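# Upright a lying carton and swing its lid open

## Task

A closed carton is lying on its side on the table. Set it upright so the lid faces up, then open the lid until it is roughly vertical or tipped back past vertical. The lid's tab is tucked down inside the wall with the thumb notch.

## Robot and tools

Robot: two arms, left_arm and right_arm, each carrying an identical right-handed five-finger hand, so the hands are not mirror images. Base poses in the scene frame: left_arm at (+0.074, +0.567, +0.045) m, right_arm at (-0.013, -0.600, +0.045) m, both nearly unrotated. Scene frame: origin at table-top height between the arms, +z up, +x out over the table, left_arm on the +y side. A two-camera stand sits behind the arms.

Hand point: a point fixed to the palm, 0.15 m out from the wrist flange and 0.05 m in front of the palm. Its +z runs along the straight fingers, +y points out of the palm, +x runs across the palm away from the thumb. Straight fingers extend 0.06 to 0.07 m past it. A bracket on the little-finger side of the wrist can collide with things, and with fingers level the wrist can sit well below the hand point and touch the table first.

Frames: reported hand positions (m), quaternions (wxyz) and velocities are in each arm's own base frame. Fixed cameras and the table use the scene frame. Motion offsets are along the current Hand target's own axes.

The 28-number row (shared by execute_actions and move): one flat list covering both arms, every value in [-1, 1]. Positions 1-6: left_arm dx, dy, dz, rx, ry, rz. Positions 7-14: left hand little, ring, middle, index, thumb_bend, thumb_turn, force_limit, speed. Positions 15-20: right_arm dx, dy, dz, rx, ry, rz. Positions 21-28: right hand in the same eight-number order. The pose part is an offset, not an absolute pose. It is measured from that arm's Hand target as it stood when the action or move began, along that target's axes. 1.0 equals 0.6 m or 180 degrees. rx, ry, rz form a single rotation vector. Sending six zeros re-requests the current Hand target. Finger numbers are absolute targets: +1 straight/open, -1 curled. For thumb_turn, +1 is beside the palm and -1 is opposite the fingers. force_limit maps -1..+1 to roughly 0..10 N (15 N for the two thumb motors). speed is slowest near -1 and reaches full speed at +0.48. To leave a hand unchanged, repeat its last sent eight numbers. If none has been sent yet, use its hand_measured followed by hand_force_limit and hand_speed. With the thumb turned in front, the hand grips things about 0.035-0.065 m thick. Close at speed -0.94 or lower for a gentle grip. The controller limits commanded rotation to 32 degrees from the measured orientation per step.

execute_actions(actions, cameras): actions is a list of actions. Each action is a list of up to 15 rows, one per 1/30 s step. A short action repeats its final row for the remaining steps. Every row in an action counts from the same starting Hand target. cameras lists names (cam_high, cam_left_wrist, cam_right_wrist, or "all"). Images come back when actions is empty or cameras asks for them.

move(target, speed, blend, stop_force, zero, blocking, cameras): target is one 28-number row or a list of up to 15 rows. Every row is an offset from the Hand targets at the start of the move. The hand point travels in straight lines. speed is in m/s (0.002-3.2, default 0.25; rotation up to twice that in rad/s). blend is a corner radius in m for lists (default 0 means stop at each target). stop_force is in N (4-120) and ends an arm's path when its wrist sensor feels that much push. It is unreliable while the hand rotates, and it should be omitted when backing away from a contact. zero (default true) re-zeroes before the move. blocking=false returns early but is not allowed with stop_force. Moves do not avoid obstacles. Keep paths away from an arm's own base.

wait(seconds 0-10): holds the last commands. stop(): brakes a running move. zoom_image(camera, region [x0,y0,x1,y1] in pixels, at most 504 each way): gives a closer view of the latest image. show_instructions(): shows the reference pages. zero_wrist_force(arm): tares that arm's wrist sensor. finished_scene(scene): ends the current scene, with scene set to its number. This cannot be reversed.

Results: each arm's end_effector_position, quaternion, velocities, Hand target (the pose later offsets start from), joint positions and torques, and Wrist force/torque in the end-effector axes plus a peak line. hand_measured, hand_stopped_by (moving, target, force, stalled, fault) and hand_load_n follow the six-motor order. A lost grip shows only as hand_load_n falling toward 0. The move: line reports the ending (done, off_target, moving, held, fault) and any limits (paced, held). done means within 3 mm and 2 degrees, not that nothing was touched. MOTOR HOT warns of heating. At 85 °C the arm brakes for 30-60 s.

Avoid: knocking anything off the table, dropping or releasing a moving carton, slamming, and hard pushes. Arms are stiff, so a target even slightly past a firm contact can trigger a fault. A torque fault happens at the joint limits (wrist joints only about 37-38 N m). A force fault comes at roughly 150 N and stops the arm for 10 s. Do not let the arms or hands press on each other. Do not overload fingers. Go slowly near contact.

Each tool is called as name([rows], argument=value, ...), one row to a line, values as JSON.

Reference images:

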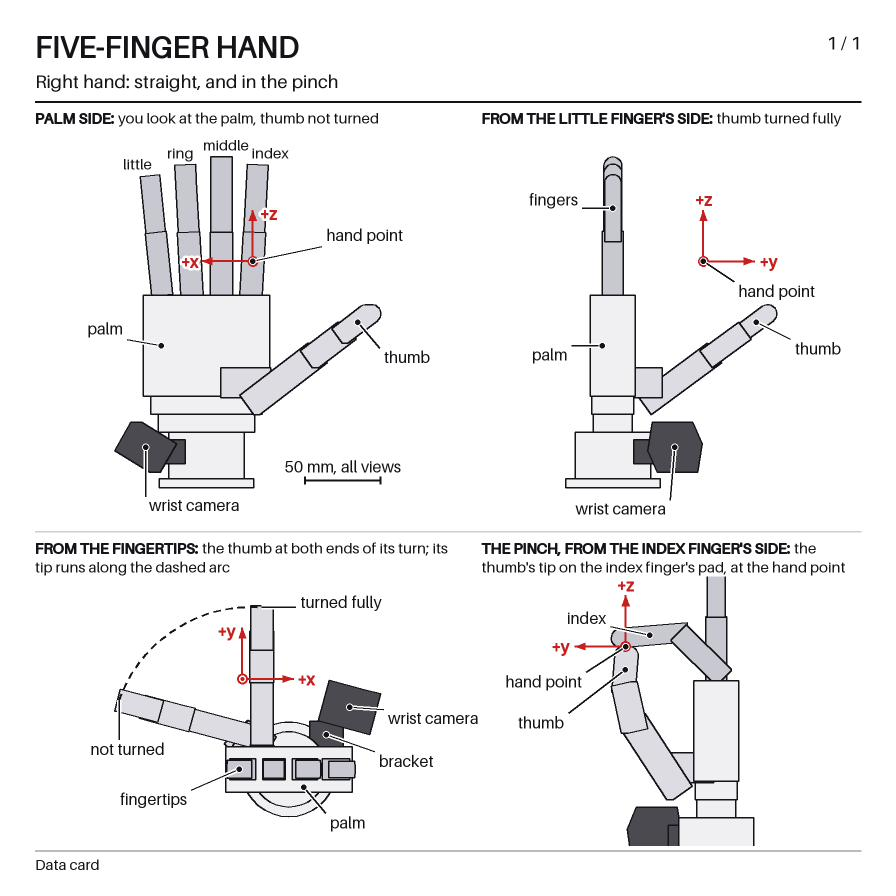

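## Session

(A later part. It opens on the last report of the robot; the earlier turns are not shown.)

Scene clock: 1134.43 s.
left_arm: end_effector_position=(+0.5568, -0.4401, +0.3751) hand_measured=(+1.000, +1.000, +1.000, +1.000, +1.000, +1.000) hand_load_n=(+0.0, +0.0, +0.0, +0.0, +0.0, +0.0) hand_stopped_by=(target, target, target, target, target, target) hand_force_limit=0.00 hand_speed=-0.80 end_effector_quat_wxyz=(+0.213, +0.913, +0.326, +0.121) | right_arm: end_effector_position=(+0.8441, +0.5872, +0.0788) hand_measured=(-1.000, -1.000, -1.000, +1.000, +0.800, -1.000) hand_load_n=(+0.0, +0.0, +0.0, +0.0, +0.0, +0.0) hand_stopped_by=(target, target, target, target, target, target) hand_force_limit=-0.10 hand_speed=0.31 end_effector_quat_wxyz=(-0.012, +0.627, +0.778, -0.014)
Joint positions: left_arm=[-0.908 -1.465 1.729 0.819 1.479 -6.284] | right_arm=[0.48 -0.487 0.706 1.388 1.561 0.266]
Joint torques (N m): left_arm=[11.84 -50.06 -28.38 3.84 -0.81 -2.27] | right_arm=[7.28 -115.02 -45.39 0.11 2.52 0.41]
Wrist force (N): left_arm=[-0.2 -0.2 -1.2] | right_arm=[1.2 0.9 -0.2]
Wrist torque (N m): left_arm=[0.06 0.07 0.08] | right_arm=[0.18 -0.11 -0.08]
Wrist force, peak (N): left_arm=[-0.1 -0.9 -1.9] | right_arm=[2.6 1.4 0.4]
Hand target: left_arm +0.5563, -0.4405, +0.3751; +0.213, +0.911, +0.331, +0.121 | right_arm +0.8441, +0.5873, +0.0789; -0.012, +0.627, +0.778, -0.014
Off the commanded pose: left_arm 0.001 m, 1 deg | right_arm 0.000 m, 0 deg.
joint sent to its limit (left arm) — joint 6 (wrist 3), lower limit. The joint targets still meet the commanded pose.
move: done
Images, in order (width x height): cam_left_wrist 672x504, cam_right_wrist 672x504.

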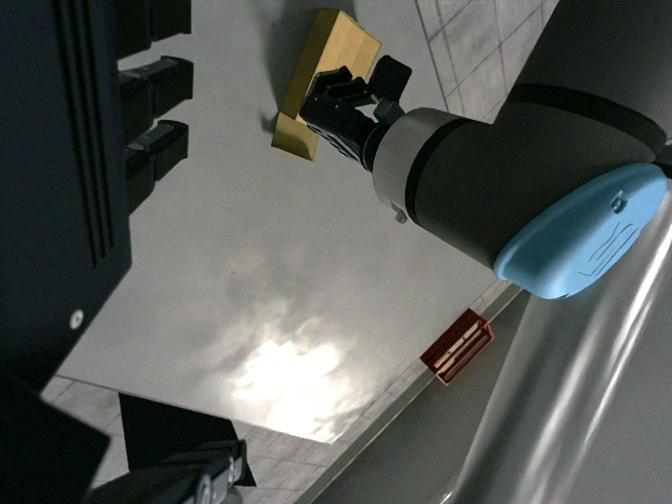

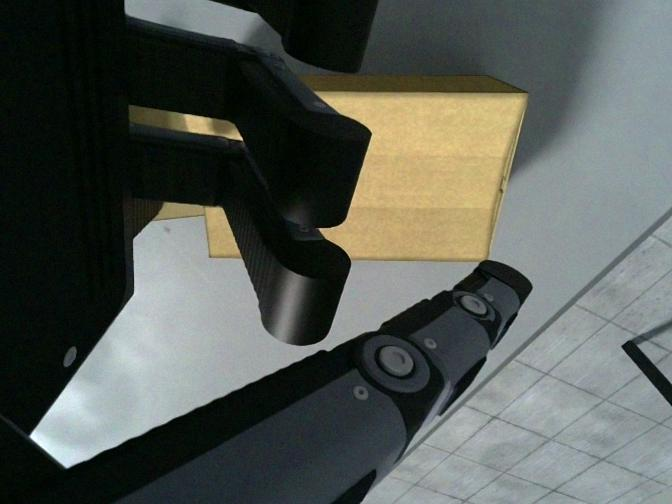

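move([
  [0,0,0,0,0,0,1,1,1,1,1,1,0,-0.8,0.03,0.05,0,0,0,0,-1,-1,-1,1,0.8,-1,-0.1,0.31],
  [0,0,0,0,0,0,1,1,1,1,1,1,0,-0.8,0.03,0.05,0.048,0,0,0,-1,-1,-1,1,0.8,-1,-0.1,0.31],
], speed=[0.1,0.03], stop_force=4, cameras=["cam_left_wrist","cam_right_wrist"])

zoom_image(camera="cam_left_wrist", region=[260, 0, 400, 140])

Scene clock: 1184.53 s.
left_arm: end_effector_position=(+0.5568, -0.4401, +0.3751) hand_measured=(+1.000, +1.000, +1.000, +1.000, +1.000, +1.000) hand_load_n=(+0.0, +0.0, +0.0, +0.0, +0.0, +0.0) hand_stopped_by=(target, target, target, target, target, target) hand_force_limit=0.00 hand_speed=-0.80 end_effector_quat_wxyz=(+0.213, +0.913, +0.326, +0.121) | right_arm: end_effector_position=(+0.8692, +0.6112, +0.0707) hand_measured=(-1.000, -1.000, -1.000, +1.000, +0.800, -1.000) hand_load_n=(+0.0, +0.5, +0.0, +0.0, +0.0, +0.0) hand_stopped_by=(target, target, target, target, target, target) hand_force_limit=-0.10 hand_speed=0.31 end_effector_quat_wxyz=(-0.012, +0.627, +0.778, -0.014)
Joint positions: left_arm=[-0.908 -1.465 1.729 0.819 1.479 -6.284] | right_arm=[0.489 -0.385 0.518 1.474 1.561 0.275]
Joint torques (N m): left_arm=[10.65 -50.33 -28.22 2.85 -1.06 -2.62] | right_arm=[-0.19 -138.52 -47.31 8.43 -1.7 1.69]
Wrist force (N): left_arm=[0.0 -0.6 -1.6] | right_arm=[0.8 0.6 -5.1]
Wrist torque (N m): left_arm=[0.03 0.05 0.09] | right_arm=[0.52 -0.08 -0.09]
Wrist force, peak (N): left_arm=[-0.6 -0.4 -2.0] | right_arm=[1.2 -0.4 -15.6]
Hand target: left_arm +0.5563, -0.4405, +0.3751; +0.213, +0.911, +0.331, +0.121 | right_arm +0.8692, +0.6112, +0.0707; -0.012, +0.627, +0.778, -0.014 (not the last commanded pose)
Off the commanded pose: left_arm 0.001 m, 1 deg | right_arm 0.022 m, 0 deg.
joint sent to its limit (left arm) — joint 6 (wrist 3), lower limit. The joint targets still meet the commanded pose.
move: contact (right_arm); path passed 1 of 2 targets
Images, in order (width x height): cam_left_wrist 672x504, cam_right_wrist 672x504.

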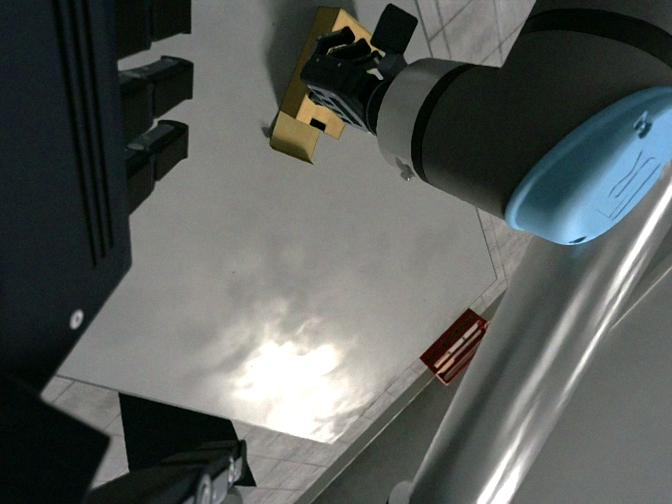

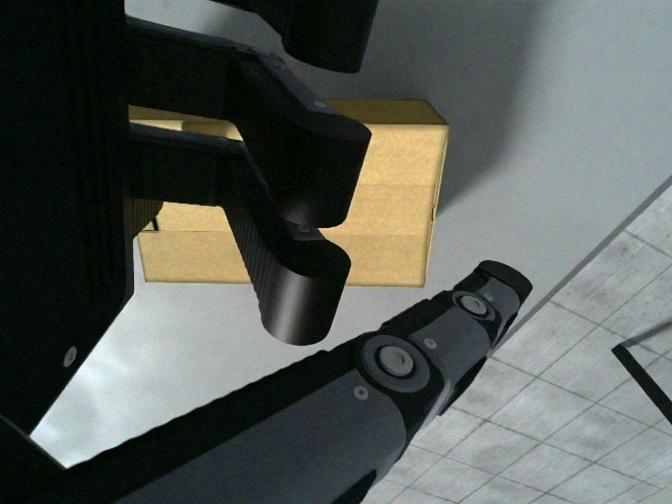

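Scaled by 3.600.

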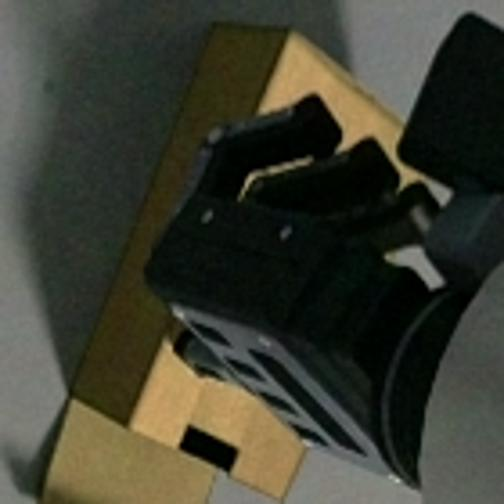

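zoom_image(camera="cam_left_wrist", region=[295, 75, 355, 135])

Scaled by 8.400.

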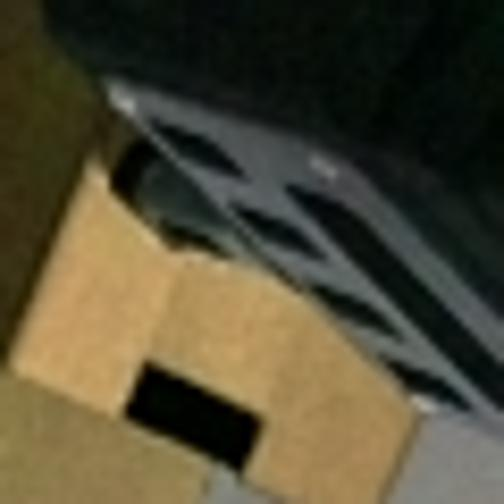

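move([
  [0,0,0,0,0,0,1,1,1,1,1,1,0,-0.8,0,0,-0.017,0,0,0,-1,-1,-1,1,0.8,-1,-0.1,0.31],
  [0,0,0,0,0,0,1,1,1,1,1,1,0,-0.8,-0.043,-0.045,-0.017,0,0,0,-1,-1,-1,1,0.8,-1,-0.1,0.31],
  [0,0,0,0,0,0,1,1,1,1,1,1,0,-0.8,-0.043,-0.045,0.028,0,0,0,-1,-1,-1,1,0.8,-1,-0.1,0.31],
], speed=[0.1,0.1,0.03], stop_force=4, cameras=["cam_left_wrist","cam_right_wrist"])

zoom_image(camera="cam_left_wrist", region=[275, 65, 355, 145])

Scene clock: 1226.30 s.
left_arm: end_effector_position=(+0.5568, -0.4401, +0.3751) hand_measured=(+1.000, +1.000, +1.000, +1.000, +1.000, +1.000) hand_load_n=(+0.0, +0.0, +0.0, +0.0, +0.0, +0.5) hand_stopped_by=(target, target, target, target, target, target) hand_force_limit=0.00 hand_speed=-0.80 end_effector_quat_wxyz=(+0.213, +0.913, +0.326, +0.121) | right_arm: end_effector_position=(+0.8692, +0.6112, +0.0713) hand_measured=(-1.000, -1.000, -1.000, +1.000, +0.800, -1.000) hand_load_n=(+0.0, +0.0, +0.0, +0.0, +0.0, +0.0) hand_stopped_by=(target, target, target, target, target, target) hand_force_limit=-0.10 hand_speed=0.31 end_effector_quat_wxyz=(-0.012, +0.627, +0.778, -0.014)
Joint positions: left_arm=[-0.908 -1.465 1.729 0.819 1.479 -6.284] | right_arm=[0.489 -0.386 0.517 1.475 1.561 0.275]
Joint torques (N m): left_arm=[12.34 -51 -28.33 3.48 -1.02 -2.12] | right_arm=[-0.24 -108.84 -48.12 8.2 -1.77 -0.01]
Wrist force (N): left_arm=[-0.5 -0.6 -1.3] | right_arm=[1.0 1.0 -0.9]
Wrist torque (N m): left_arm=[0.00 0.11 0.06] | right_arm=[0.23 -0.06 -0.09]
Wrist force, peak (N): left_arm=[-0.7 -1.2 -1.9] | right_arm=[2.1 0.6 -5.4]
Hand target: left_arm +0.5563, -0.4405, +0.3751; +0.213, +0.911, +0.331, +0.121 | right_arm +0.8692, +0.6112, +0.0713; -0.012, +0.627, +0.778, -0.014 (not the last commanded pose)
Off the commanded pose: left_arm 0.001 m, 1 deg | right_arm 0.041 m, 0 deg.
joint sent to its limit (left arm) — joint 6 (wrist 3), lower limit. The joint targets still meet the commanded pose.
move: contact (right_arm); path passed 0 of 3 targets
Images, in order (width x height): cam_left_wrist 672x504, cam_right_wrist 672x504.

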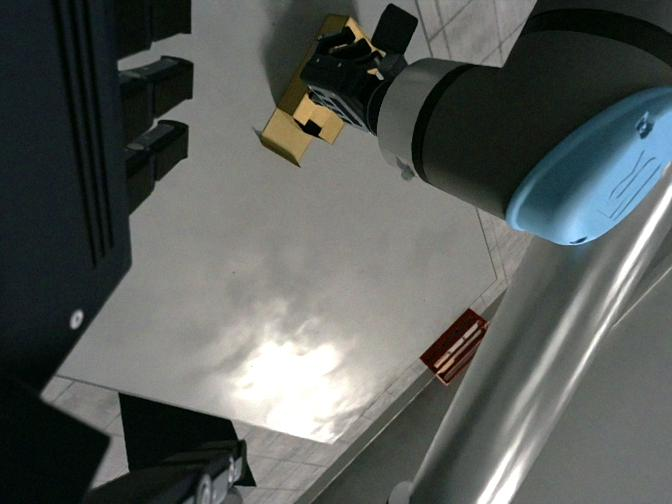

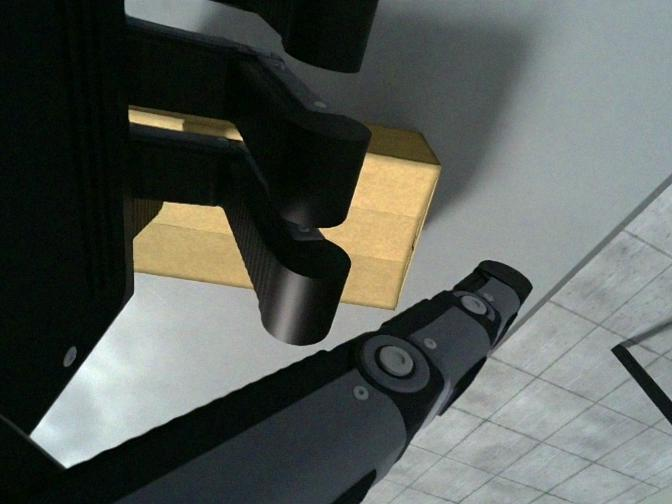

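Scaled by 6.300.

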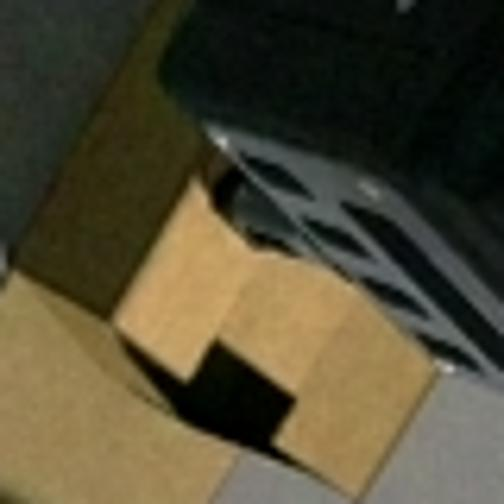

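move([
  [0,0,0,0,0,0,1,1,1,1,1,1,0,-0.8,0,0,-0.02,0,0,0,-1,-1,-1,1,0.8,-1,-0.1,0.31],
  [0,0,0,0,0,0,1,1,1,1,1,1,0,-0.8,-0.053,-0.052,-0.015,0,0,0.044,-1,-1,-1,1,0.8,-1,-0.1,0.31],
], speed=0.15, cameras=["cam_left_wrist","cam_right_wrist"])

zoom_image(camera="cam_left_wrist", region=[275, 65, 355, 145])

Scene clock: 1250.60 s.
left_arm: end_effector_position=(+0.5568, -0.4401, +0.3751) hand_measured=(+1.000, +1.000, +1.000, +1.000, +1.000, +1.000) hand_load_n=(+0.0, +0.0, +0.0, +0.0, +0.0, +0.0) hand_stopped_by=(target, target, target, target, target, target) hand_force_limit=0.00 hand_speed=-0.80 end_effector_quat_wxyz=(+0.213, +0.913, +0.326, +0.121) | right_arm: end_effector_position=(+0.8460, +0.5736, +0.0815) hand_measured=(-1.000, -1.000, -1.000, +1.000, +0.800, -1.000) hand_load_n=(+0.0, +0.0, +0.0, +0.0, +0.0, +0.0) hand_stopped_by=(target, target, target, target, target, target) hand_force_limit=-0.10 hand_speed=0.31 end_effector_quat_wxyz=(-0.011, +0.680, +0.733, -0.015)
Joint positions: left_arm=[-0.908 -1.465 1.729 0.819 1.479 -6.284] | right_arm=[0.473 -0.487 0.7 1.393 1.561 0.397]
Joint torques (N m): left_arm=[12.62 -48.74 -29.58 3.47 -0.73 -2.33] | right_arm=[9.52 -118.16 -27.61 8.83 0.95 1.23]
Wrist force (N): left_arm=[-0.3 -0.7 -1.2] | right_arm=[0.7 0.9 -0.6]
Wrist torque (N m): left_arm=[-0.01 0.08 0.07] | right_arm=[0.20 -0.01 -0.11]
Wrist force, peak (N): left_arm=[-0.2 -1.1 -2.1] | right_arm=[1.5 1.8 -0.8]
Hand target: left_arm +0.5563, -0.4405, +0.3751; +0.213, +0.911, +0.331, +0.121 | right_arm +0.8458, +0.5736, +0.0814; -0.011, +0.680, +0.733, -0.015
Off the commanded pose: left_arm 0.001 m, 1 deg | right_arm 0.000 m, 0 deg.
joint sent to its limit (left arm) — joint 6 (wrist 3), lower limit. The joint targets still meet the commanded pose.
move: done
Images, in order (width x height): cam_left_wrist 672x504, cam_right_wrist 672x504.

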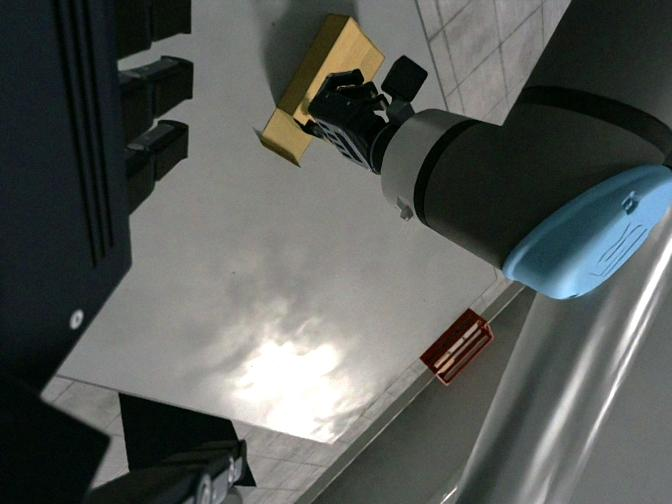

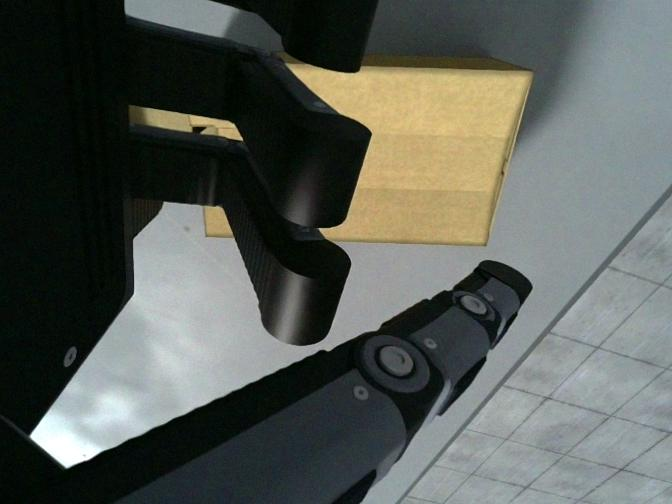

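Scaled by 6.300.

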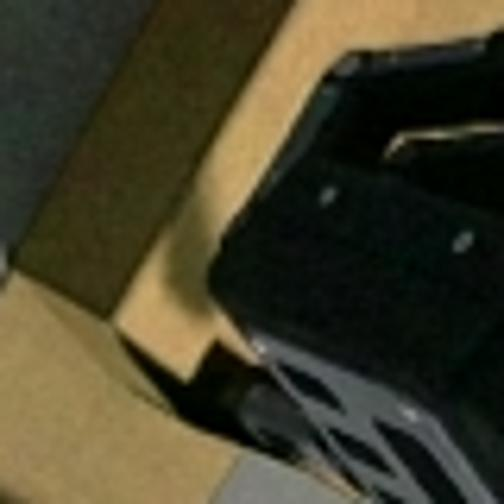

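move([
  [0,0,0,0,0,0,1,1,1,1,1,1,0,-0.8,0,0.007,0.01,0,0,0,-1,-1,-1,1,0.8,-1,-0.1,0.31],
  [0,0,0,0,0,0,1,1,1,1,1,1,0,-0.8,0,0.007,0.068,0,0,0,-1,-1,-1,1,0.8,-1,-0.1,0.31],
], speed=[0.05,0.03], stop_force=4, cameras=["cam_left_wrist","cam_right_wrist"])

zoom_image(camera="cam_left_wrist", region=[275, 65, 355, 145])

Scene clock: 1264.60 s.
left_arm: end_effector_position=(+0.5568, -0.4401, +0.3751) hand_measured=(+1.000, +1.000, +1.000, +1.000, +1.000, +1.000) hand_load_n=(+0.0, +0.0, +0.0, +0.0, +0.0, -0.5) hand_stopped_by=(target, target, target, target, target, target) hand_force_limit=0.00 hand_speed=-0.80 end_effector_quat_wxyz=(+0.213, +0.913, +0.326, +0.121) | right_arm: end_effector_position=(+0.8495, +0.5738, +0.0654) hand_measured=(-1.000, -1.000, -1.000, +1.000, +0.800, -1.000) hand_load_n=(+0.0, +0.0, +0.5, +0.0, +0.0, +0.0) hand_stopped_by=(target, target, target, target, target, target) hand_force_limit=-0.10 hand_speed=0.31 end_effector_quat_wxyz=(-0.011, +0.680, +0.733, -0.015)
Joint positions: left_arm=[-0.908 -1.465 1.729 0.819 1.479 -6.284] | right_arm=[0.472 -0.47 0.696 1.381 1.561 0.396]
Joint torques (N m): left_arm=[10.15 -46.91 -29.61 3.54 -1.49 -2.05] | right_arm=[-2.37 -136.89 -46.09 9.02 1.5 -1.4]
Wrist force (N): left_arm=[-0.7 -0.4 -1.7] | right_arm=[0.7 1.3 -2.5]
Wrist torque (N m): left_arm=[0.06 0.17 0.05] | right_arm=[0.39 -0.06 -0.10]
Wrist force, peak (N): left_arm=[-0.5 -1.0 -2.0] | right_arm=[0.6 1.5 -8.0]
Hand target: left_arm +0.5563, -0.4405, +0.3751; +0.213, +0.911, +0.331, +0.121 | right_arm +0.8495, +0.5738, +0.0654; -0.011, +0.680, +0.733, -0.015 (not the last commanded pose)
Off the commanded pose: left_arm 0.001 m, 1 deg | right_arm 0.025 m, 0 deg.
joint sent to its limit (left arm) — joint 6 (wrist 3), lower limit. The joint targets still meet the commanded pose.
move: contact (right_arm); path passed 1 of 2 targets
Images, in order (width x height): cam_left_wrist 672x504, cam_right_wrist 672x504.

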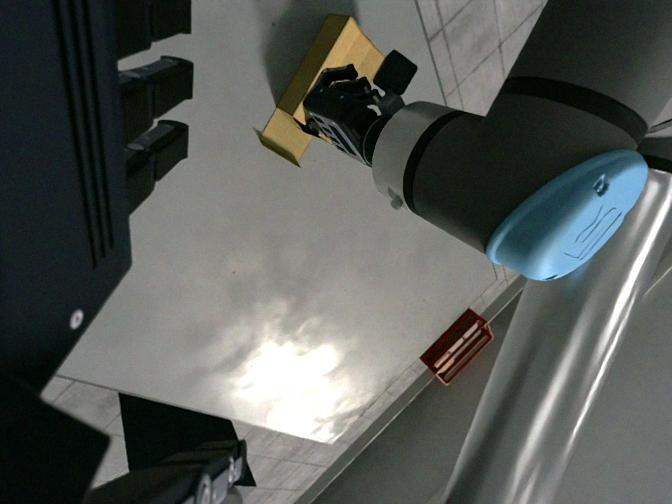

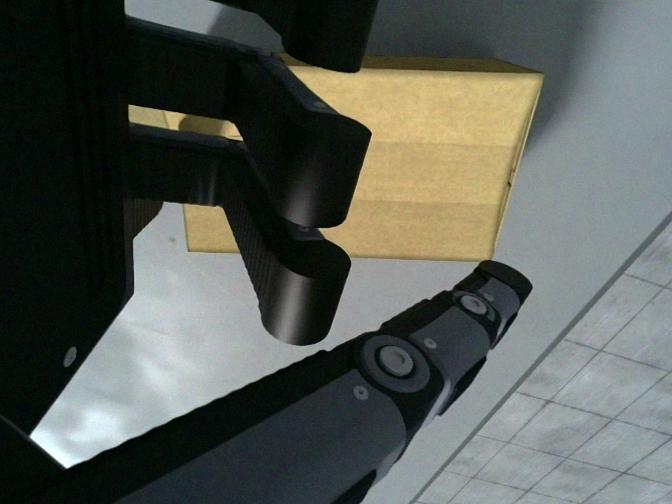

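Scaled by 6.300.

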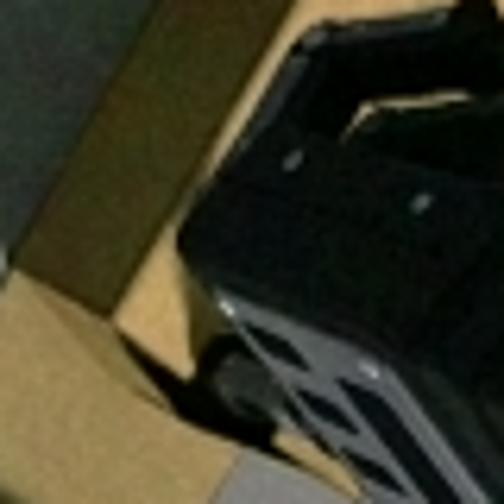

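move([
  [0,0,0,0,0,0,1,1,1,1,1,1,0,-0.8,0,0,-0.013,0,0,0,-1,-1,-1,1,0.8,-1,-0.1,0.31],
  [0,0,0,0,0,0,1,1,1,1,1,1,0,-0.8,-0.007,-0.006,-0.013,0,0,0,-1,-1,-1,1,0.8,-1,-0.1,0.31],
], speed=0.1)

move(target=[0,0,0,0,0,0,1,1,1,1,1,1,0,-0.8,0,0,0.055,0,0,0,-1,-1,-1,1,0.8,-1,-0.1,0.31], speed=0.03, stop_force=4, cameras=["cam_left_wrist","cam_right_wrist"])

zoom_image(camera="cam_left_wrist", region=[275, 65, 355, 145])

Scene clock: 1281.00 s.
left_arm: end_effector_position=(+0.5568, -0.4401, +0.3751) hand_measured=(+1.000, +1.000, +1.000, +1.000, +1.000, +1.000) hand_load_n=(+0.0, +0.0, +0.0, +0.0, +0.0, +0.0) hand_stopped_by=(target, target, target, target, target, target) hand_force_limit=0.00 hand_speed=-0.80 end_effector_quat_wxyz=(+0.213, +0.913, +0.326, +0.121) | right_arm: end_effector_position=(+0.8466, +0.5693, +0.0734) hand_measured=(-1.000, -1.000, -1.000, +1.000, +0.800, -1.000) hand_load_n=(+0.0, +0.0, +0.0, +0.0, +0.0, +0.0) hand_stopped_by=(target, target, target, target, target, target) hand_force_limit=-0.10 hand_speed=0.31 end_effector_quat_wxyz=(-0.011, +0.680, +0.733, -0.015)
Joint positions: left_arm=[-0.908 -1.465 1.729 0.819 1.479 -6.284] | right_arm=[0.469 -0.487 0.716 1.378 1.561 0.393]
Joint torques (N m): left_arm=[11.55 -49.55 -29.33 3.47 -1.14 -2.46] | right_arm=[10.63 -116.91 -31.77 9.69 1.88 1.49]
Wrist force (N): left_arm=[-0.1 -0.6 -1.7] | right_arm=[0.8 1.3 -0.1]
Wrist torque (N m): left_arm=[0.03 0.06 0.08] | right_arm=[0.21 -0.03 -0.10]
Wrist force, peak (N): left_arm=[-0.3 -0.6 -2.2] | right_arm=[1.0 1.1 -3.0]
Hand target: left_arm +0.5563, -0.4405, +0.3751; +0.213, +0.911, +0.331, +0.121 | right_arm +0.8465, +0.5694, +0.0733; -0.011, +0.680, +0.733, -0.015
Off the commanded pose: left_arm 0.001 m, 1 deg | right_arm 0.000 m, 0 deg.
joint sent to its limit (left arm) — joint 6 (wrist 3), lower limit. The joint targets still meet the commanded pose.
move: done

Scene clock: 1283.30 s.
left_arm: end_effector_position=(+0.5568, -0.4401, +0.3751) hand_measured=(+1.000, +1.000, +1.000, +1.000, +1.000, +1.000) hand_load_n=(+0.0, +0.0, +0.0, +0.0, +0.0, +0.0) hand_stopped_by=(target, target, target, target, target, target) hand_force_limit=0.00 hand_speed=-0.80 end_effector_quat_wxyz=(+0.213, +0.913, +0.326, +0.121) | right_arm: end_effector_position=(+0.8453, +0.5691, +0.0403) hand_measured=(-1.000, -1.000, -1.000, +1.000, +0.800, -1.000) hand_load_n=(+0.0, +0.0, +0.0, +0.0, +0.0, +0.0) hand_stopped_by=(target, target, target, target, target, target) hand_force_limit=-0.10 hand_speed=0.31 end_effector_quat_wxyz=(-0.011, +0.680, +0.733, -0.015)
Joint positions: left_arm=[-0.908 -1.465 1.729 0.819 1.479 -6.284] | right_arm=[0.469 -0.47 0.741 1.336 1.561 0.394]
Joint torques (N m): left_arm=[10.05 -48.49 -29.63 3.53 -0.93 -2] | right_arm=[8.29 -137.71 -47.48 9.5 -1.97 0.83]
Wrist force (N): left_arm=[-0.4 -0.7 -1.8] | right_arm=[0.8 1.5 -0.3]
Wrist torque (N m): left_arm=[0.03 0.11 0.06] | right_arm=[0.27 -0.02 -0.09]
Wrist force, peak (N): left_arm=[-0.8 -1.2 -2.2] | right_arm=[0.9 1.6 -0.4]
Hand target: left_arm +0.5563, -0.4405, +0.3751; +0.213, +0.911, +0.331, +0.121 | right_arm +0.8453, +0.5691, +0.0403; -0.011, +0.680, +0.733, -0.015
Off the commanded pose: left_arm 0.001 m, 1 deg | right_arm 0.000 m, 0 deg.
joint sent to its limit (left arm) — joint 6 (wrist 3), lower limit. The joint targets still meet the commanded pose.
move: done
Images, in order (width x height): cam_left_wrist 672x504, cam_right_wrist 672x504.

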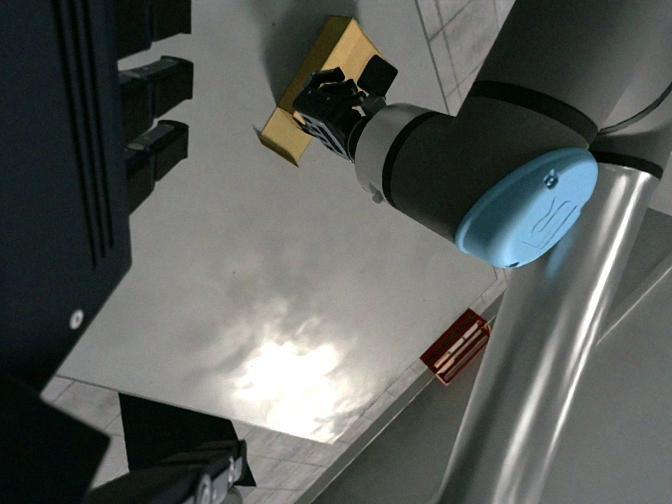

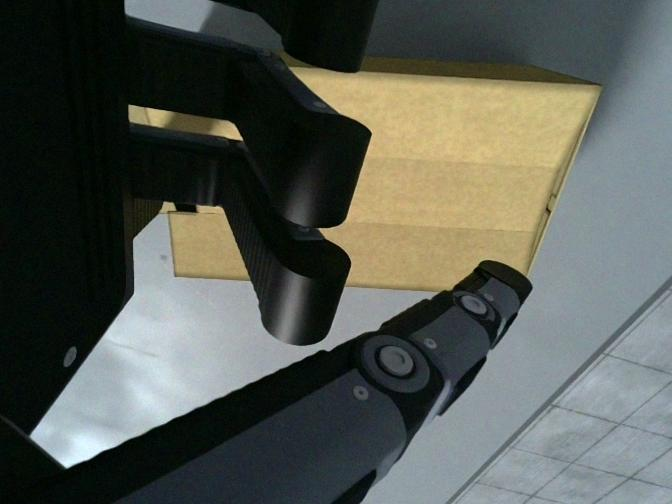

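Scaled by 6.300.

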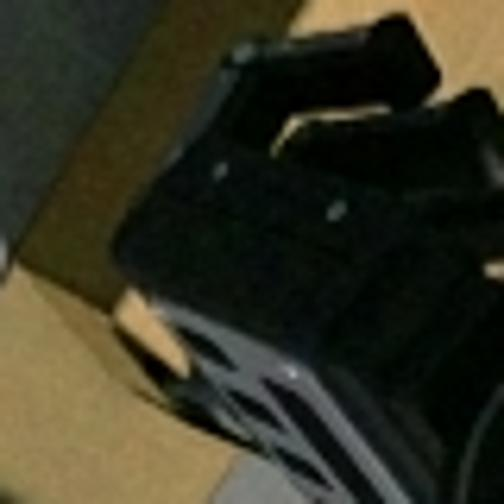

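move([
  [0,0,0,0,0,0,1,1,1,1,1,1,0,-0.8,0,-0.008,0.025,0,0,0,-1,-1,-1,0.7,0.8,-1,-0.1,-0.2],
], speed=0.04)

move([
  [0,0,0,0,0,0,1,1,1,1,1,1,0,-0.8,0,-0.016,0.022,0,0,0,-1,-1,-1,0.2,0.8,-1,-0.1,-0.4],
], speed=0.04, cameras=["cam_left_wrist","cam_right_wrist"])

zoom_image(camera="cam_left_wrist", region=[250, 0, 390, 140])

Scene clock: 1298.20 s.
left_arm: end_effector_position=(+0.5568, -0.4401, +0.3751) hand_measured=(+1.000, +1.000, +1.000, +1.000, +1.000, +1.000) hand_load_n=(+0.0, +0.0, +0.0, +0.0, +0.0, +0.0) hand_stopped_by=(target, target, target, target, target, target) hand_force_limit=0.00 hand_speed=-0.80 end_effector_quat_wxyz=(+0.213, +0.913, +0.326, +0.121) | right_arm: end_effector_position=(+0.8399, +0.5687, +0.0254) hand_measured=(-1.000, -1.000, -1.000, +0.700, +0.800, -1.000) hand_load_n=(+0.0, +0.0, +0.0, +0.0, +0.0, +0.0) hand_stopped_by=(target, target, target, target, target, target) hand_force_limit=-0.10 hand_speed=-0.20 end_effector_quat_wxyz=(-0.011, +0.680, +0.733, -0.015)
Joint positions: left_arm=[-0.908 -1.465 1.729 0.819 1.479 -6.284] | right_arm=[0.472 -0.471 0.77 1.308 1.561 0.396]
Joint torques (N m): left_arm=[10.3 -46.2 -27.9 3.21 -1.12 -2.35] | right_arm=[2.64 -136.91 -47.08 8.74 -2.16 0.55]
Wrist force (N): left_arm=[-0.2 -1.1 -1.7] | right_arm=[0.6 1.4 -0.2]
Wrist torque (N m): left_arm=[-0.03 0.08 0.06] | right_arm=[0.26 0.02 -0.11]
Wrist force, peak (N): left_arm=[0.0 -0.9 -2.2] | right_arm=[0.8 1.9 -0.2]
Hand target: left_arm +0.5563, -0.4405, +0.3751; +0.213, +0.911, +0.331, +0.121 | right_arm +0.8400, +0.5686, +0.0255; -0.011, +0.680, +0.733, -0.015
Off the commanded pose: left_arm 0.001 m, 1 deg | right_arm 0.000 m, 0 deg.
joint sent to its limit (left arm) — joint 6 (wrist 3), lower limit. The joint targets still meet the commanded pose.
move: done

Scene clock: 1298.93 s.
left_arm: end_effector_position=(+0.5568, -0.4401, +0.3751) hand_measured=(+1.000, +1.000, +1.000, +1.000, +1.000, +1.000) hand_load_n=(+0.0, +0.0, +0.0, +0.0, +0.0, +0.0) hand_stopped_by=(target, target, target, target, target, target) hand_force_limit=0.00 hand_speed=-0.80 end_effector_quat_wxyz=(+0.213, +0.913, +0.326, +0.121) | right_arm: end_effector_position=(+0.8299, +0.5679, +0.0127) hand_measured=(-1.000, -1.000, -1.000, +0.200, +0.800, -1.000) hand_load_n=(+0.0, +0.0, +0.0, +0.0, +0.0, +0.0) hand_stopped_by=(target, target, target, target, target, target) hand_force_limit=-0.10 hand_speed=-0.40 end_effector_quat_wxyz=(-0.011, +0.680, +0.733, -0.015) end_effector_velocity=(+0.002, +0.001, +0.003) end_effector_angular_velocity=(+0.001, -0.003, +0.000)
Joint positions: left_arm=[-0.908 -1.465 1.729 0.819 1.479 -6.284] | right_arm=[0.476 -0.48 0.813 1.274 1.561 0.4]
Joint velocities: left_arm=[within noise] | right_arm=[0 0 -0.006 0.004 0.001 0]
Joint torques (N m): left_arm=[11.51 -50.22 -29.24 3.59 -0.93 -2.3] | right_arm=[-4.09 -110.21 -44.91 9.66 -1.87 -0.6]
Wrist force (N): left_arm=[0.0 -0.7 -1.8] | right_arm=[1.0 1.4 -0.9]
Wrist torque (N m): left_arm=[0.02 0.06 0.08] | right_arm=[0.30 -0.02 -0.10]
Wrist force, peak (N): left_arm=[-0.4 -0.5 -2.0] | right_arm=[1.0 1.4 -0.9]
Hand target: left_arm +0.5563, -0.4405, +0.3751; +0.213, +0.911, +0.331, +0.121 | right_arm +0.8299, +0.5678, +0.0127; -0.011, +0.680, +0.733, -0.015
Off the commanded pose: left_arm 0.001 m, 1 deg | right_arm 0.000 m, 0 deg.
joint sent to its limit (left arm) — joint 6 (wrist 3), lower limit. The joint targets still meet the commanded pose.
move: done
Images, in order (width x height): cam_left_wrist 672x504, cam_right_wrist 672x504.

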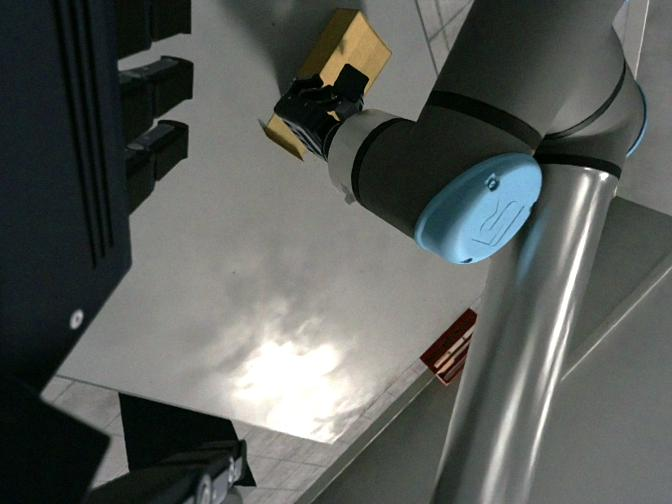

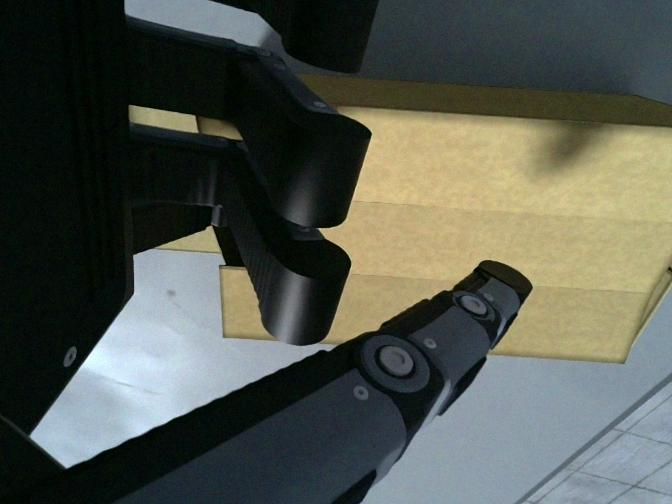

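Scaled by 3.600.

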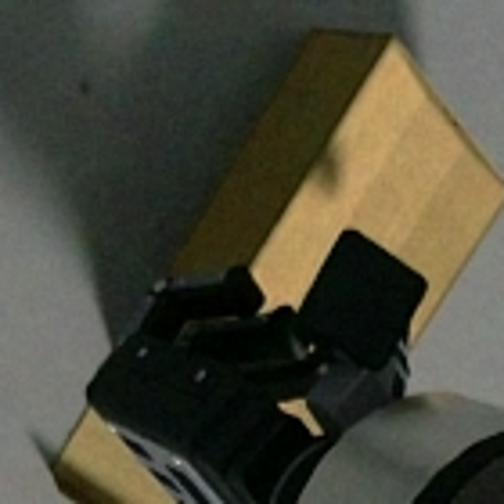

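move([
  [0,0,0,0,0,0,1,1,1,1,1,1,0,-0.8,0,0,0.002,0,0,0,-1,-1,-1,0,0.8,-1,-0.1,-0.5],
  [0,0,0,0,0,0,1,1,1,1,1,1,0,-0.8,0,0.022,0.002,0,0,0,-1,-1,-1,0,0.8,-1,-0.1,-0.5],
], speed=0.04)

move(target=[0,0,0,0,0,0,1,1,1,1,1,1,0,-0.8,0,0,0,0,0,0,-1,-1,-1,-0.6,0.0,-1,-0.1,-0.9], cameras=["cam_left_wrist","cam_right_wrist"])

zoom_image(camera="cam_left_wrist", region=[250, 0, 390, 140])

Scene clock: 1309.03 s.
left_arm: end_effector_position=(+0.5568, -0.4401, +0.3751) hand_measured=(+1.000, +1.000, +1.000, +1.000, +1.000, +1.000) hand_load_n=(+0.0, +0.0, +0.0, +0.0, +0.0, +0.0) hand_stopped_by=(target, target, target, target, target, target) hand_force_limit=0.00 hand_speed=-0.80 end_effector_quat_wxyz=(+0.213, +0.913, +0.326, +0.121) | right_arm: end_effector_position=(+0.8430, +0.5687, +0.0109) hand_measured=(-1.000, -1.000, -1.000, +0.000, +0.800, -1.000) hand_load_n=(+0.0, +0.0, +0.5, +0.0, -0.5, +0.0) hand_stopped_by=(target, target, target, target, target, target) hand_force_limit=-0.10 hand_speed=-0.50 end_effector_quat_wxyz=(-0.011, +0.680, +0.733, -0.015)
Joint positions: left_arm=[-0.908 -1.465 1.729 0.819 1.479 -6.284] | right_arm=[0.47 -0.454 0.764 1.298 1.561 0.394]
Joint torques (N m): left_arm=[11.5 -47.57 -30.01 3.46 -1.12 -1.89] | right_arm=[4.6 -136.22 -28.08 0.74 2.39 1.17]
Wrist force (N): left_arm=[-0.1 -0.8 -1.9] | right_arm=[0.9 1.4 -0.1]
Wrist torque (N m): left_arm=[0.01 0.08 0.07] | right_arm=[0.25 -0.02 -0.09]
Wrist force, peak (N): left_arm=[-0.6 -0.5 -2.1] | right_arm=[0.9 1.8 -0.5]
Hand target: left_arm +0.5563, -0.4405, +0.3751; +0.213, +0.911, +0.331, +0.121 | right_arm +0.8430, +0.5688, +0.0110; -0.011, +0.680, +0.733, -0.015
Off the commanded pose: left_arm 0.001 m, 1 deg | right_arm 0.000 m, 0 deg.
joint sent to its limit (left arm) — joint 6 (wrist 3), lower limit. The joint targets still meet the commanded pose.
move: done

Scene clock: 1310.63 s.
left_arm: end_effector_position=(+0.5568, -0.4401, +0.3751) hand_measured=(+1.000, +1.000, +1.000, +1.000, +1.000, +1.000) hand_load_n=(+0.0, +0.0, +0.0, +0.0, +0.0, +0.0) hand_stopped_by=(target, target, target, target, target, target) hand_force_limit=0.00 hand_speed=-0.80 end_effector_quat_wxyz=(+0.213, +0.913, +0.326, +0.121) | right_arm: end_effector_position=(+0.8430, +0.5688, +0.0110) hand_measured=(-1.000, -1.000, -1.000, -0.360, +0.610, -1.000) hand_load_n=(+0.0, +0.0, -0.5, +6.5, +6.0, +0.0) hand_stopped_by=(target, target, target, force, force, target) hand_force_limit=-0.10 hand_speed=-0.90 end_effector_quat_wxyz=(-0.011, +0.680, +0.733, -0.015)
Joint positions: left_arm=[-0.908 -1.465 1.729 0.819 1.479 -6.284] | right_arm=[0.47 -0.455 0.764 1.297 1.561 0.394]
Joint torques (N m): left_arm=[9.82 -49.17 -29.37 3.68 -1.01 -2.2] | right_arm=[11.47 -136.64 -26.69 0.26 2.35 1.26]
Wrist force (N): left_arm=[-0.4 -0.3 -1.4] | right_arm=[1.0 1.4 -1.0]
Wrist torque (N m): left_arm=[0.05 0.10 0.07] | right_arm=[0.17 -0.03 -0.07]
Wrist force, peak (N): left_arm=[-0.4 -1.1 -1.9] | right_arm=[1.0 1.4 -1.0]
Hand target: left_arm +0.5563, -0.4405, +0.3751; +0.213, +0.911, +0.331, +0.121 | right_arm +0.8430, +0.5688, +0.0110; -0.011, +0.680, +0.733, -0.015
Off the commanded pose: left_arm 0.001 m, 1 deg | right_arm 0.000 m, 0 deg.
joint sent to its limit (left arm) — joint 6 (wrist 3), lower limit. The joint targets still meet the commanded pose.
move: done
Images, in order (width x height): cam_left_wrist 672x504, cam_right_wrist 672x504.

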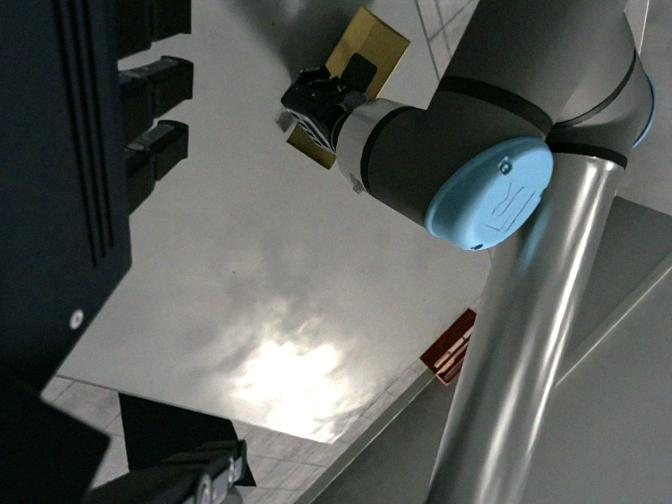

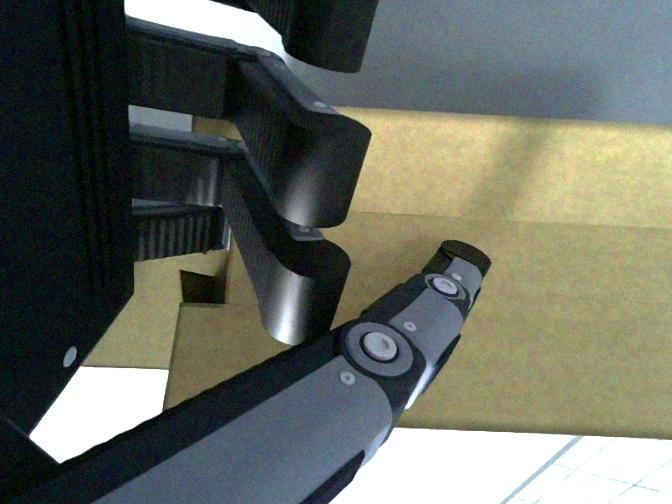

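Scaled by 3.600.

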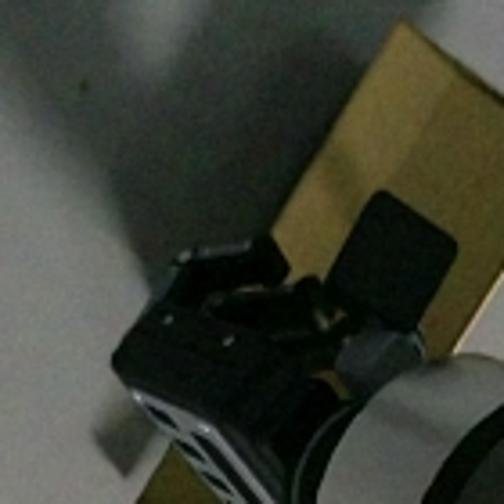

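move([
  [0,0,0,0,0,0,1,1,1,1,1,1,0,-0.8,0,0.0,-0.03,0.0,0,0,-1,-1,-1,-0.6,0.0,-1,-0.1,-0.9],
  [0,0,0,0,0,0,1,1,1,1,1,1,0,-0.8,-0.2,-0.23,-0.03,0.0,0,0,-1,-1,-1,-0.6,0.0,-1,-0.1,-0.9],
], speed=0.08, cameras=["all"])

zoom_image(camera="cam_left_wrist", region=[260, 40, 440, 220])

zoom_image(camera="cam_high", region=[240, 160, 400, 320])

Scene clock: 1330.97 s.
left_arm: end_effector_position=(+0.5568, -0.4401, +0.3751) hand_measured=(+1.000, +1.000, +1.000, +1.000, +1.000, +1.000) hand_load_n=(+0.0, +0.0, +0.0, +0.0, -0.5, +0.0) hand_stopped_by=(target, target, target, target, target, target) hand_force_limit=0.00 hand_speed=-0.80 end_effector_quat_wxyz=(+0.213, +0.913, +0.326, +0.121) | right_arm: end_effector_position=(+0.7154, +0.4388, +0.0348) hand_measured=(-1.000, -1.000, -1.000, -0.362, +0.608, -1.000) hand_load_n=(+0.0, +0.0, +0.0, +0.5, +0.0, -1.0) hand_stopped_by=(target, target, target, force, force, target) hand_force_limit=-0.10 hand_speed=-0.90 end_effector_quat_wxyz=(-0.011, +0.680, +0.733, -0.015)
Joint positions: left_arm=[-0.908 -1.465 1.729 0.819 1.479 -6.284] | right_arm=[0.397 -0.784 1.365 1.026 1.564 0.322]
Joint torques (N m): left_arm=[9.21 -46.83 -28.69 3.46 -0.83 -2.44] | right_arm=[8.89 -90.55 -30.28 9.46 1.03 1.88]
Wrist force (N): left_arm=[-0.3 -0.7 -1.8] | right_arm=[0.7 1.3 -0.5]
Wrist torque (N m): left_arm=[0.02 0.10 0.07] | right_arm=[0.25 -0.03 0.08]
Wrist force, peak (N): left_arm=[-0.3 -0.5 -2.2] | right_arm=[1.6 2.1 0.0]
Hand target: left_arm +0.5563, -0.4405, +0.3751; +0.213, +0.911, +0.331, +0.121 | right_arm +0.7153, +0.4389, +0.0347; -0.011, +0.680, +0.733, -0.015
Off the commanded pose: left_arm 0.001 m, 1 deg | right_arm 0.000 m, 0 deg.
joint sent to its limit (left arm) — joint 6 (wrist 3), lower limit. The joint targets still meet the commanded pose.
move: done

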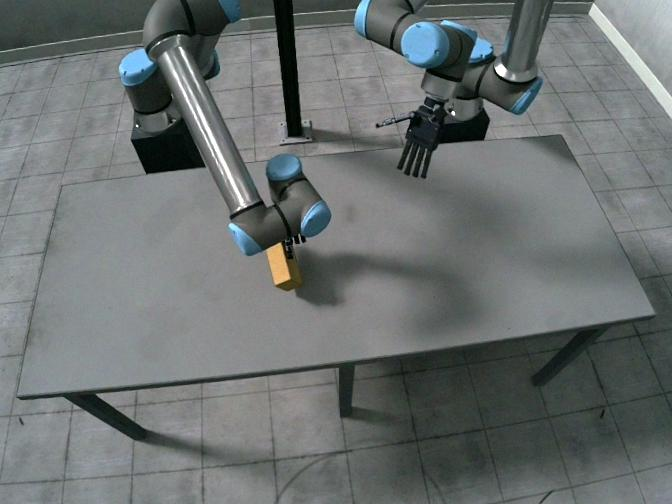

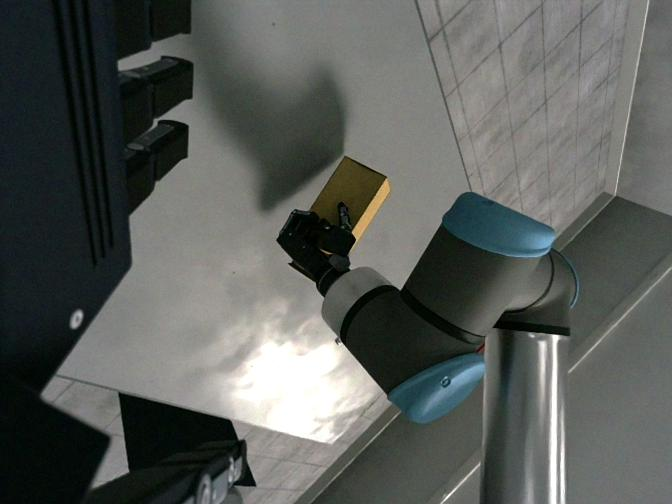

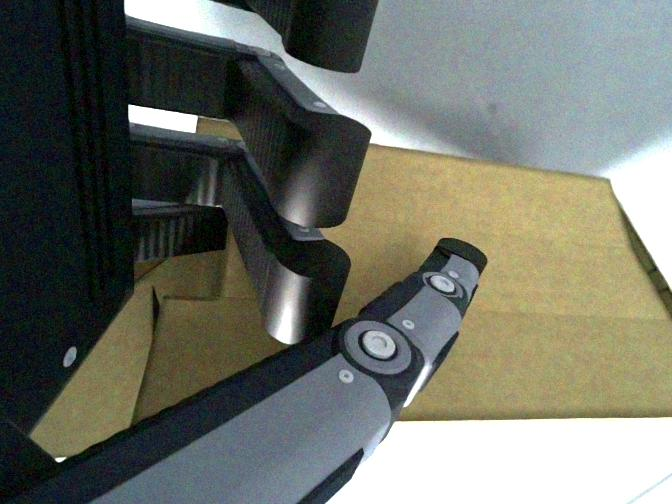

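Scaled by 2.800.

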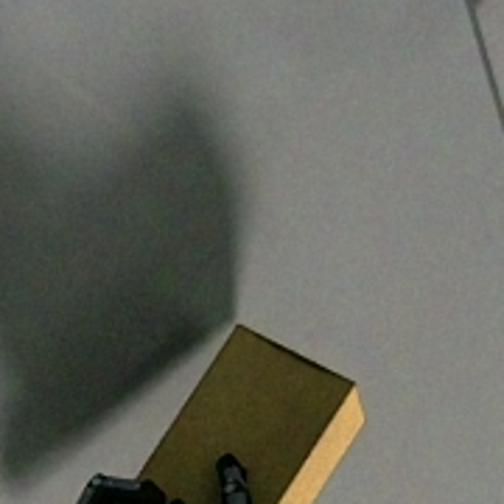

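Scaled by 3.150.

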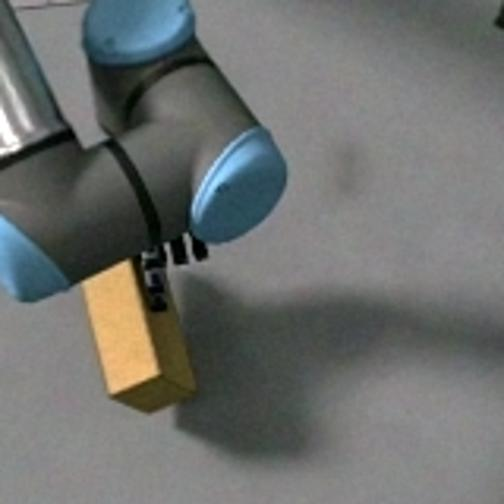

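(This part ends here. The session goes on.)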